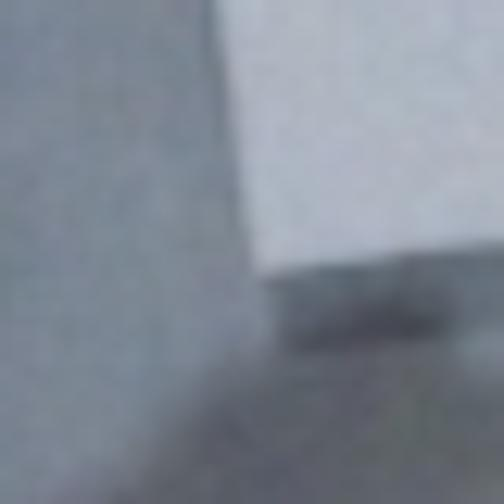

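Emit:
{"fn": "move", "kwargs": {
  "target": [0,0,0,0,0,0, 0.754,0,-1,-1,0.754,-0.3,0.1387,-0.754,0.754,-0.3,0.1387,-0.754,-0.657,0.678,0.225,0.168,-0.1,-0.94, 0.23725,0.4297,0.48399,0,0,0, 0.754,0,-1,-1,0.754,0,-1,-1,0.754,0,0.1387,-0.754,-0.657,0.678,0,-0.481,0.5,-0.94],
  "speed": 0.25
}}

Emit:
{"fn": "zero_wrist_force", "kwargs": {
  "arm": "right_arm"
}}

Emit:
{"fn": "move", "kwargs": {
  "target": [0,0,0,0,0,0, 0.754,0,-1,-1,0.754,-0.3,0.1387,-0.754,0.754,-0.3,0.1387,-0.754,-0.657,0.678,0.225,0.168,-0.1,-0.94, -0.0361,0,0.0208,0,0,0, 0.754,0,-1,-1,0.754,0,-1,-1,0.754,0,0.1387,-0.754,-0.657,0.678,0,-0.481,0.5,-0.94],
  "speed": 0.008,
  "stop_force": 3,
  "cameras": []
}}

Scene clock: 261.33 s.
left_arm: end_effector_position=(+0.4625, +0.2832, +0.3899) hand_goal=(+0.754, +0.000, -1.000, -1.000, +0.754, -0.300, +0.138, -0.754, +0.754, -0.300, +0.138, -0.754, -0.656, +0.678, +0.226, +0.168) hand_measured=(+0.756, +0.006, -0.620, -0.722, +0.752, -0.298, +0.140, -0.752, +0.752, -0.298, +0.140, -0.752, -0.648, +0.678, +0.226, +0.170) hand_current_ma=(+1, +5, +247, +248, -2, +1, +1, +2, -1, +1, +1, +1, +8, +0, +0, +1) hand_state=(goal, goal, blocked, blocked, goal, goal, goal, goal, goal, goal, goal, goal, goal, goal, goal, goal) hand_current_limit=-0.10 hand_speed=-0.94 end_effector_quat_wxyz=(+0.738, -0.098, +0.663, +0.078) | right_arm: end_effector_position=(+0.7719, -0.0723, +0.1022) hand_goal=(+0.754, +0.000, -1.000, -1.000, +0.754, +0.000, -1.000, -1.000, +0.754, +0.000, +0.138, -0.754, -0.656, +0.678, +0.000, -0.480) hand_measured=(+0.748, -0.002, -0.620, -0.760, +0.756, +0.002, -0.632, -0.746, +0.752, +0.000, +0.140, -0.752, -0.650, +0.678, +0.000, -0.478) hand_current_ma=(-2, +0, +412, +413, +0, +0, +412, +412, +0, +0, +0, +0, +2, +0, +0, +0) hand_state=(goal, goal, blocked, blocked, goal, goal, blocked, blocked, goal, goal, goal, goal, goal, goal, goal, goal) hand_current_limit=0.50 hand_speed=-0.94 end_effector_quat_wxyz=(-0.171, +0.814, +0.296, +0.470)
Joint positions: left_arm=[2.73 -1.753 -2.356 1.102 2.269 -1.526] | right_arm=[0.418 -0.59 1.399 -3.405 -1.298 1.409]
Joint torques (N m): left_arm=[6.34 27.84 5.41 -0.3 -2.16 -1.41] | right_arm=[-13.68 -43.55 -24.4 0 1.74 -1.83]
Wrist force (N, zeroed by zero_wrist_force): left_arm=[-0.1 3.5 0.5] | right_arm=[-0.1 0.4 0.2]
Wrist torque (N m, zeroed by zero_wrist_force): left_arm=[0.03 -0.07 0.09] | right_arm=[0.04 0.00 -0.01]
Wrist force, peak (N, zeroed by zero_wrist_force): left_arm=[-0.4 4.1 0.7] | right_arm=[0.5 1.1 0.9]
Hand target: left_arm +0.4625, +0.2832, +0.3899; +0.738, -0.098, +0.663, +0.078 | right_arm +0.7719, -0.0723, +0.1022; -0.171, +0.814, +0.296, +0.470
Off the commanded pose: left_arm 0.000 m, 0 deg | right_arm 0.000 m, 0 deg.
move: done

Wrist force sensor zeroed.

Scene clock: 263.50 s.
left_arm: end_effector_position=(+0.4625, +0.2832, +0.3899) hand_goal=(+0.754, +0.000, -1.000, -1.000, +0.754, -0.300, +0.138, -0.754, +0.754, -0.300, +0.138, -0.754, -0.656, +0.678, +0.226, +0.168) hand_measured=(+0.756, +0.006, -0.620, -0.722, +0.752, -0.298, +0.140, -0.752, +0.752, -0.298, +0.140, -0.752, -0.648, +0.678, +0.226, +0.170) hand_current_ma=(+1, +5, +247, +248, -2, +1, +1, +2, -1, +1, +1, +1, +8, +0, +0, +1) hand_state=(goal, goal, blocked, blocked, goal, goal, goal, goal, goal, goal, goal, goal, goal, goal, goal, goal) hand_current_limit=-0.10 hand_speed=-0.94 end_effector_quat_wxyz=(+0.738, -0.098, +0.663, +0.078) | right_arm: end_effector_position=(+0.7720, -0.0723, +0.0940) hand_goal=(+0.754, +0.000, -1.000, -1.000, +0.754, +0.000, -1.000, -1.000, +0.754, +0.000, +0.138, -0.754, -0.656, +0.678, +0.000, -0.480) hand_measured=(+0.748, -0.002, -0.620, -0.760, +0.756, +0.002, -0.632, -0.746, +0.752, +0.000, +0.140, -0.752, -0.650, +0.678, +0.000, -0.478) hand_current_ma=(-2, +0, +412, +412, +0, +0, +412, +412, +0, +0, +0, +0, +2, +0, +0, +0) hand_state=(goal, goal, blocked, blocked, goal, goal, blocked, blocked, goal, goal, goal, goal, goal, goal, goal, goal) hand_current_limit=0.50 hand_speed=-0.94 end_effector_quat_wxyz=(-0.171, +0.814, +0.296, +0.470)
Joint positions: left_arm=[2.73 -1.753 -2.356 1.102 2.269 -1.526] | right_arm=[0.418 -0.576 1.396 -3.416 -1.298 1.409]
Joint torques (N m): left_arm=[5.78 28.5 6.09 -0.28 -2.19 -1.25] | right_arm=[-12.77 -62.27 -10.56 0.05 0.95 -1.19]
Wrist force (N, zeroed by zero_wrist_force): left_arm=[-0.4 3.7 0.6] | right_arm=[2.4 -0.3 -1.1]
Wrist torque (N m, zeroed by zero_wrist_force): left_arm=[0.04 -0.03 0.07] | right_arm=[0.04 -0.06 0.16]
Wrist force, peak (N, zeroed by zero_wrist_force): left_arm=[-0.3 4.1 0.8] | right_arm=[4.5 -1.0 -1.7]
Hand target: left_arm +0.4625, +0.2832, +0.3899; +0.738, -0.098, +0.663, +0.078 | right_arm +0.7720, -0.0723, +0.0940; -0.171, +0.814, +0.296, +0.470 (not the last commanded pose)
Off the commanded pose: left_arm 0.000 m, 0 deg | right_arm 0.017 m, 0 deg.
move: contact (right_arm)
No camera images: "cameras" was empty.

Emit:
{"fn": "move", "kwargs": {
  "target": [
    [0,0,0,0,0,0, 0.754,0,-1,-1,0.754,-0.3,0.1387,-0.754,0.754,-0.3,0.1387,-0.754,-0.657,0.678,0.225,0.168,-0.1,-0.94, -0.0099,-0.0176,-0.0152,0,0,0, 0.754,0,-1,-1,0.754,0,-1,-1,0.754,0,0.1387,-0.754,-0.657,0.678,0,-0.481,0.5,-0.94],
    [0,0,0,0,0,0, 0.754,0,-1,-1,0.754,-0.3,0.1387,-0.754,0.754,-0.3,0.1387,-0.754,-0.657,0.678,0.225,0.168,-0.1,-0.94, -0.0004,-0.0176,-0.0207,0,0,0, 0.754,0,-1,-1,0.754,0,-1,-1,0.754,0,0.1387,-0.754,-0.657,0.678,0,-0.481,0.5,-0.94]
  ],
  "speed": 0.03,
  "cameras": []
}}

Emit:
{"fn": "move", "kwargs": {
  "target": [0,0,0,0,0,0, 0.754,0,-1,-1,0.754,-0.3,0.1387,-0.754,0.754,-0.3,0.1387,-0.754,-0.657,0.678,0.225,0.168,-0.1,-0.94, -0.0988,-0.2143,-0.2378,0,0,0, 0.754,0,-1,-1,0.754,0,-1,-1,0.754,0,0.1387,-0.754,-0.657,0.678,0,-0.481,0.5,-0.94],
  "speed": 0.3,
  "cameras": ["cam_above"]
}}

Emit:
{"fn": "zoom_image", "kwargs": {
  "camera": "cam_above",
  "region": [240, 120, 340, 220]
}}

Scene clock: 266.30 s.
left_arm: end_effector_position=(+0.4625, +0.2832, +0.3899) hand_goal=(+0.754, +0.000, -1.000, -1.000, +0.754, -0.300, +0.138, -0.754, +0.754, -0.300, +0.138, -0.754, -0.656, +0.678, +0.226, +0.168) hand_measured=(+0.756, +0.006, -0.620, -0.722, +0.752, -0.298, +0.140, -0.752, +0.752, -0.298, +0.140, -0.752, -0.648, +0.678, +0.226, +0.170) hand_current_ma=(+1, +5, +247, +248, -2, +1, +1, +2, -1, +1, +1, +1, +8, +0, +0, +1) hand_state=(goal, goal, blocked, blocked, goal, goal, goal, goal, goal, goal, goal, goal, goal, goal, goal, goal) hand_current_limit=-0.10 hand_speed=-0.94 end_effector_quat_wxyz=(+0.738, -0.098, +0.663, +0.078) | right_arm: end_effector_position=(+0.7568, -0.0712, +0.0999) hand_goal=(+0.754, +0.000, -1.000, -1.000, +0.754, +0.000, -1.000, -1.000, +0.754, +0.000, +0.138, -0.754, -0.656, +0.678, +0.000, -0.480) hand_measured=(+0.748, +0.000, -0.620, -0.760, +0.756, +0.002, -0.632, -0.746, +0.752, +0.000, +0.140, -0.752, -0.650, +0.678, +0.000, -0.478) hand_current_ma=(-2, +0, +413, +412, +0, +0, +412, +413, +0, +0, +0, +0, +2, +0, +0, +0) hand_state=(goal, goal, blocked, blocked, goal, goal, blocked, blocked, goal, goal, goal, goal, goal, goal, goal, goal) hand_current_limit=0.50 hand_speed=-0.94 end_effector_quat_wxyz=(-0.171, +0.814, +0.296, +0.470)
Joint positions: left_arm=[2.73 -1.753 -2.356 1.102 2.269 -1.526] | right_arm=[0.428 -0.605 1.443 -3.436 -1.307 1.414]
Joint torques (N m): left_arm=[5.4 28.38 6.5 -0.25 -2.27 -1.27] | right_arm=[12 -64.31 -11.19 -0.1 -2.18 1.35]
Wrist force (N, zeroed by zero_wrist_force): left_arm=[-0.5 3.9 0.6] | right_arm=[0.0 -0.3 -0.4]
Wrist torque (N m, zeroed by zero_wrist_force): left_arm=[0.06 -0.03 0.05] | right_arm=[-0.01 0.01 -0.10]
Wrist force, peak (N, zeroed by zero_wrist_force): left_arm=[-0.3 4.1 0.8] | right_arm=[6.0 1.1 -1.5]
Hand target: left_arm +0.4625, +0.2832, +0.3899; +0.738, -0.098, +0.663, +0.078 | right_arm +0.7568, -0.0712, +0.1000; -0.171, +0.814, +0.296, +0.470
Off the commanded pose: left_arm 0.000 m, 0 deg | right_arm 0.000 m, 0 deg.
move: done
No camera images: "cameras" was empty.

Scene clock: 267.80 s.
left_arm: end_effector_position=(+0.4625, +0.2832, +0.3899) hand_goal=(+0.754, +0.000, -1.000, -1.000, +0.754, -0.300, +0.138, -0.754, +0.754, -0.300, +0.138, -0.754, -0.656, +0.678, +0.226, +0.168) hand_measured=(+0.756, +0.006, -0.620, -0.722, +0.752, -0.298, +0.140, -0.752, +0.752, -0.298, +0.140, -0.752, -0.648, +0.678, +0.226, +0.170) hand_current_ma=(+1, +5, +247, +248, -2, +1, +1, +2, -1, +1, +1, +1, +8, +0, +0, +1) hand_state=(goal, goal, blocked, blocked, goal, goal, goal, goal, goal, goal, goal, goal, goal, goal, goal, goal) hand_current_limit=-0.10 hand_speed=-0.94 end_effector_quat_wxyz=(+0.738, -0.098, +0.663, +0.078) | right_arm: end_effector_position=(+0.5569, -0.0709, +0.1199) hand_goal=(+0.754, +0.000, -1.000, -1.000, +0.754, +0.000, -1.000, -1.000, +0.754, +0.000, +0.138, -0.754, -0.656, +0.678, +0.000, -0.480) hand_measured=(+0.748, +0.000, -0.620, -0.760, +0.756, +0.002, -0.632, -0.746, +0.752, +0.000, +0.140, -0.752, -0.650, +0.678, +0.000, -0.478) hand_current_ma=(-2, +0, +413, +412, +0, +0, +413, +412, +0, +0, +0, +0, +2, +0, +0, +0) hand_state=(goal, goal, blocked, blocked, goal, goal, blocked, blocked, goal, goal, goal, goal, goal, goal, goal, goal) hand_current_limit=0.50 hand_speed=-0.94 end_effector_quat_wxyz=(-0.171, +0.814, +0.296, +0.470)
Joint positions: left_arm=[2.73 -1.753 -2.356 1.102 2.269 -1.526] | right_arm=[0.583 -0.853 1.96 -3.72 -1.44 1.495]
Joint torques (N m): left_arm=[6.22 28.58 5.5 -0.36 -2.07 -1.35] | right_arm=[12.65 -52.2 -5.3 -4.74 -2.23 1.61]
Wrist force (N, zeroed by zero_wrist_force): left_arm=[-0.5 3.5 0.8] | right_arm=[0.2 -0.2 0.0]
Wrist torque (N m, zeroed by zero_wrist_force): left_arm=[0.01 -0.02 0.06] | right_arm=[-0.01 -0.03 -0.07]
Wrist force, peak (N, zeroed by zero_wrist_force): left_arm=[-0.3 4.1 0.7] | right_arm=[0.1 -1.2 -0.9]
Hand target: left_arm +0.4625, +0.2832, +0.3899; +0.738, -0.098, +0.663, +0.078 | right_arm +0.5568, -0.0709, +0.1199; -0.171, +0.814, +0.296, +0.470
Off the commanded pose: left_arm 0.000 m, 0 deg | right_arm 0.000 m, 0 deg.
move: done
Images, in order (width x height): cam_above 672x504.

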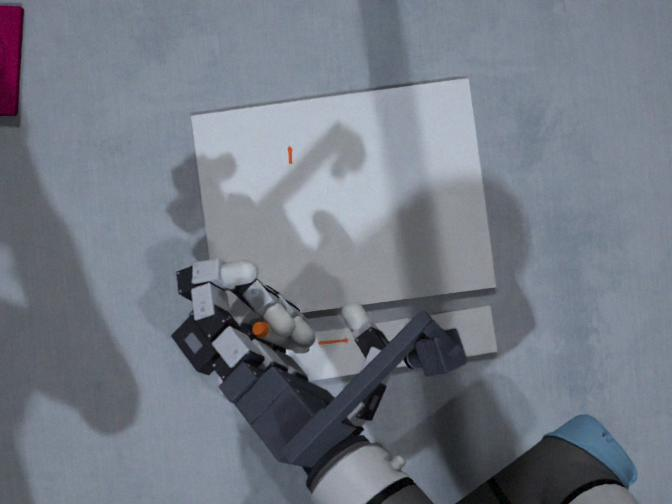

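Scaled by 5.040.

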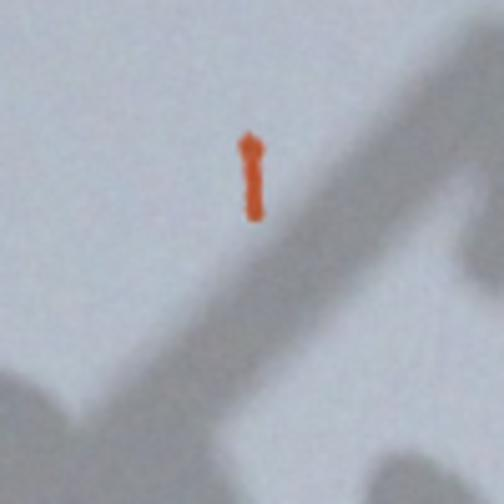

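Emit:
{"fn": "move", "kwargs": {
  "target": [0,0,0,0,0,0, 0.754,0,-1,-1,0.754,-0.3,0.1387,-0.754,0.754,-0.3,0.1387,-0.754,-0.657,0.678,0.225,0.168,-0.1,-0.94, 0.09333,0.21019,0.23134,0,0,0, 0.754,0,-1,-1,0.754,0,-1,-1,0.754,0,0.1387,-0.754,-0.657,0.678,0,-0.481,0.5,-0.94],
  "speed": 0.2
}}

Emit:
{"fn": "zero_wrist_force", "kwargs": {
  "arm": "right_arm"
}}

Emit:
{"fn": "move", "kwargs": {
  "target": [
    [0,0,0,0,0,0, 0.754,0,-1,-1,0.754,-0.3,0.1387,-0.754,0.754,-0.3,0.1387,-0.754,-0.657,0.678,0.225,0.168,-0.1,-0.94, -0.00779,0,0.0045,0,0,0, 0.754,0,-1,-1,0.754,0,-1,-1,0.754,0,0.1387,-0.754,-0.657,0.678,0,-0.481,0.5,-0.94],
    [0,0,0,0,0,0, 0.754,0,-1,-1,0.754,-0.3,0.1387,-0.754,0.754,-0.3,0.1387,-0.754,-0.657,0.678,0.225,0.168,-0.1,-0.94, -0.02597,0.03166,-0.02699,0,0,0, 0.754,0,-1,-1,0.754,0,-1,-1,0.754,0,0.1387,-0.754,-0.657,0.678,0,-0.481,0.5,-0.94],
    [0,0,0,0,0,0, 0.754,0,-1,-1,0.754,-0.3,0.1387,-0.754,0.754,-0.3,0.1387,-0.754,-0.657,0.678,0.225,0.168,-0.1,-0.94, -0.02086,-0.01553,-0.01813,0,0,0, 0.754,0,-1,-1,0.754,0,-1,-1,0.754,0,0.1387,-0.754,-0.657,0.678,0,-0.481,0.5,-0.94],
    [0,0,0,0,0,0, 0.754,0,-1,-1,0.754,-0.3,0.1387,-0.754,0.754,-0.3,0.1387,-0.754,-0.657,0.678,0.225,0.168,-0.1,-0.94, -0.04359,-0.03047,-0.05749,0,0,0, 0.754,0,-1,-1,0.754,0,-1,-1,0.754,0,0.1387,-0.754,-0.657,0.678,0,-0.481,0.5,-0.94],
    [0,0,0,0,0,0, 0.754,0,-1,-1,0.754,-0.3,0.1387,-0.754,0.754,-0.3,0.1387,-0.754,-0.657,0.678,0.225,0.168,-0.1,-0.94, -0.02061,-0.04598,-0.0177,0,0,0, 0.754,0,-1,-1,0.754,0,-1,-1,0.754,0,0.1387,-0.754,-0.657,0.678,0,-0.481,0.5,-0.94]
  ],
  "speed": 0.035,
  "cameras": ["cam_above","cam_right_wrist"]
}}

Scene clock: 276.50 s.
left_arm: end_effector_position=(+0.4625, +0.2832, +0.3899) hand_goal=(+0.754, +0.000, -1.000, -1.000, +0.754, -0.300, +0.138, -0.754, +0.754, -0.300, +0.138, -0.754, -0.656, +0.678, +0.226, +0.168) hand_measured=(+0.756, +0.006, -0.620, -0.722, +0.752, -0.298, +0.140, -0.752, +0.752, -0.298, +0.140, -0.752, -0.648, +0.678, +0.226, +0.170) hand_current_ma=(+1, +5, +247, +248, -2, +1, +1, +2, -1, +1, +1, +1, +8, +0, +0, +1) hand_state=(goal, goal, blocked, blocked, goal, goal, goal, goal, goal, goal, goal, goal, goal, goal, goal, goal) hand_current_limit=-0.10 hand_speed=-0.94 end_effector_quat_wxyz=(+0.738, -0.098, +0.663, +0.078) | right_arm: end_effector_position=(+0.7513, -0.0725, +0.0991) hand_goal=(+0.754, +0.000, -1.000, -1.000, +0.754, +0.000, -1.000, -1.000, +0.754, +0.000, +0.138, -0.754, -0.656, +0.678, +0.000, -0.480) hand_measured=(+0.748, +0.000, -0.620, -0.760, +0.756, +0.002, -0.632, -0.746, +0.752, +0.000, +0.140, -0.752, -0.650, +0.678, +0.000, -0.478) hand_current_ma=(-2, +0, +413, +412, +0, +0, +412, +413, +0, +0, +0, +0, +2, +0, +0, +0) hand_state=(goal, goal, blocked, blocked, goal, goal, blocked, blocked, goal, goal, goal, goal, goal, goal, goal, goal) hand_current_limit=0.50 hand_speed=-0.94 end_effector_quat_wxyz=(-0.171, +0.814, +0.296, +0.470)
Joint positions: left_arm=[2.73 -1.753 -2.356 1.102 2.269 -1.526] | right_arm=[0.43 -0.612 1.463 -3.448 -1.308 1.415]
Joint torques (N m): left_arm=[6.67 28.24 5.93 -0.3 -2.27 -1.19] | right_arm=[-12.46 -43.11 -23.02 -0.11 1.99 -1.81]
Wrist force (N, zeroed by zero_wrist_force): left_arm=[-0.4 3.7 0.7] | right_arm=[0.1 -0.1 -0.1]
Wrist torque (N m, zeroed by zero_wrist_force): left_arm=[0.02 -0.02 0.07] | right_arm=[-0.02 -0.01 0.01]
Wrist force, peak (N, zeroed by zero_wrist_force): left_arm=[-0.2 4.1 0.8] | right_arm=[0.5 -1.4 -0.6]
Hand target: left_arm +0.4625, +0.2832, +0.3899; +0.738, -0.098, +0.663, +0.078 | right_arm +0.7514, -0.0725, +0.0991; -0.171, +0.814, +0.296, +0.470
Off the commanded pose: left_arm 0.000 m, 0 deg | right_arm 0.000 m, 0 deg.
move: done

Wrist force sensor zeroed.

Scene clock: 281.87 s.
left_arm: end_effector_position=(+0.4625, +0.2832, +0.3899) hand_goal=(+0.754, +0.000, -1.000, -1.000, +0.754, -0.300, +0.138, -0.754, +0.754, -0.300, +0.138, -0.754, -0.656, +0.678, +0.226, +0.168) hand_measured=(+0.756, +0.006, -0.620, -0.722, +0.752, -0.298, +0.140, -0.752, +0.752, -0.298, +0.140, -0.752, -0.648, +0.678, +0.226, +0.170) hand_current_ma=(+1, +5, +248, +248, -2, +1, +1, +2, -1, +1, +1, +1, +8, +0, +0, +1) hand_state=(goal, goal, blocked, blocked, goal, goal, goal, goal, goal, goal, goal, goal, goal, goal, goal, goal) hand_current_limit=-0.10 hand_speed=-0.94 end_effector_quat_wxyz=(+0.738, -0.098, +0.663, +0.078) | right_arm: end_effector_position=(+0.7219, -0.0613, +0.0937) hand_goal=(+0.754, +0.000, -1.000, -1.000, +0.754, +0.000, -1.000, -1.000, +0.754, +0.000, +0.138, -0.754, -0.656, +0.678, +0.000, -0.480) hand_measured=(+0.744, +0.000, -0.622, -0.760, +0.756, +0.002, -0.632, -0.746, +0.752, +0.000, +0.140, -0.752, -0.650, +0.678, +0.000, -0.478) hand_current_ma=(-5, +0, +412, +413, +0, +0, +412, +413, +0, +0, +0, +0, +2, +0, +0, +0) hand_state=(goal, goal, blocked, blocked, goal, goal, blocked, blocked, goal, goal, goal, goal, goal, goal, goal, goal) hand_current_limit=0.50 hand_speed=-0.94 end_effector_quat_wxyz=(-0.171, +0.814, +0.296, +0.470)
Joint positions: left_arm=[2.73 -1.753 -2.356 1.102 2.269 -1.526] | right_arm=[0.464 -0.629 1.525 -3.498 -1.337 1.433]
Joint torques (N m): left_arm=[5.5 28.14 5.54 -0.18 -2.14 -1.18] | right_arm=[13.06 -39.31 -19.73 -0.01 -1.97 1.68]
Wrist force (N, zeroed by zero_wrist_force): left_arm=[-0.7 3.6 0.5] | right_arm=[1.9 0.1 -2.2]
Wrist torque (N m, zeroed by zero_wrist_force): left_arm=[0.03 0.01 0.05] | right_arm=[0.11 -0.14 -0.01]
Wrist force, peak (N, zeroed by zero_wrist_force): left_arm=[-0.5 4.1 0.6] | right_arm=[5.7 -1.6 -1.6]
Hand target: left_arm +0.4625, +0.2832, +0.3899; +0.738, -0.098, +0.663, +0.078 | right_arm +0.7219, -0.0612, +0.0937; -0.171, +0.814, +0.296, +0.470
Off the commanded pose: left_arm 0.000 m, 0 deg | right_arm 0.000 m, 0 deg.
move: done
camera_calibration:
cam_right_wrist: T_world_to_cam=[[0.125703, -0.715281, -0.687439, -0.037391], [-0.972485, -0.225845, 0.0571668, 0.621745], [-0.196145, 0.661337, -0.723989, 0.370801], [0, 0, 0, 1]] pos_world=[0.682068, -0.131552, 0.207209]
Images, in order (width x height): cam_above 672x504, cam_right_wrist 672x504.

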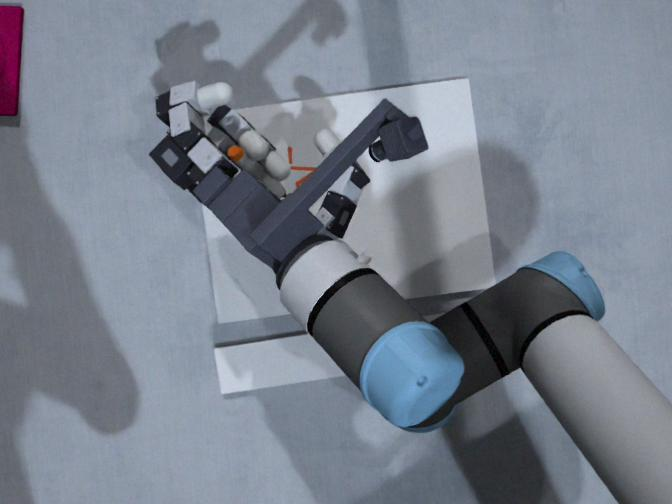

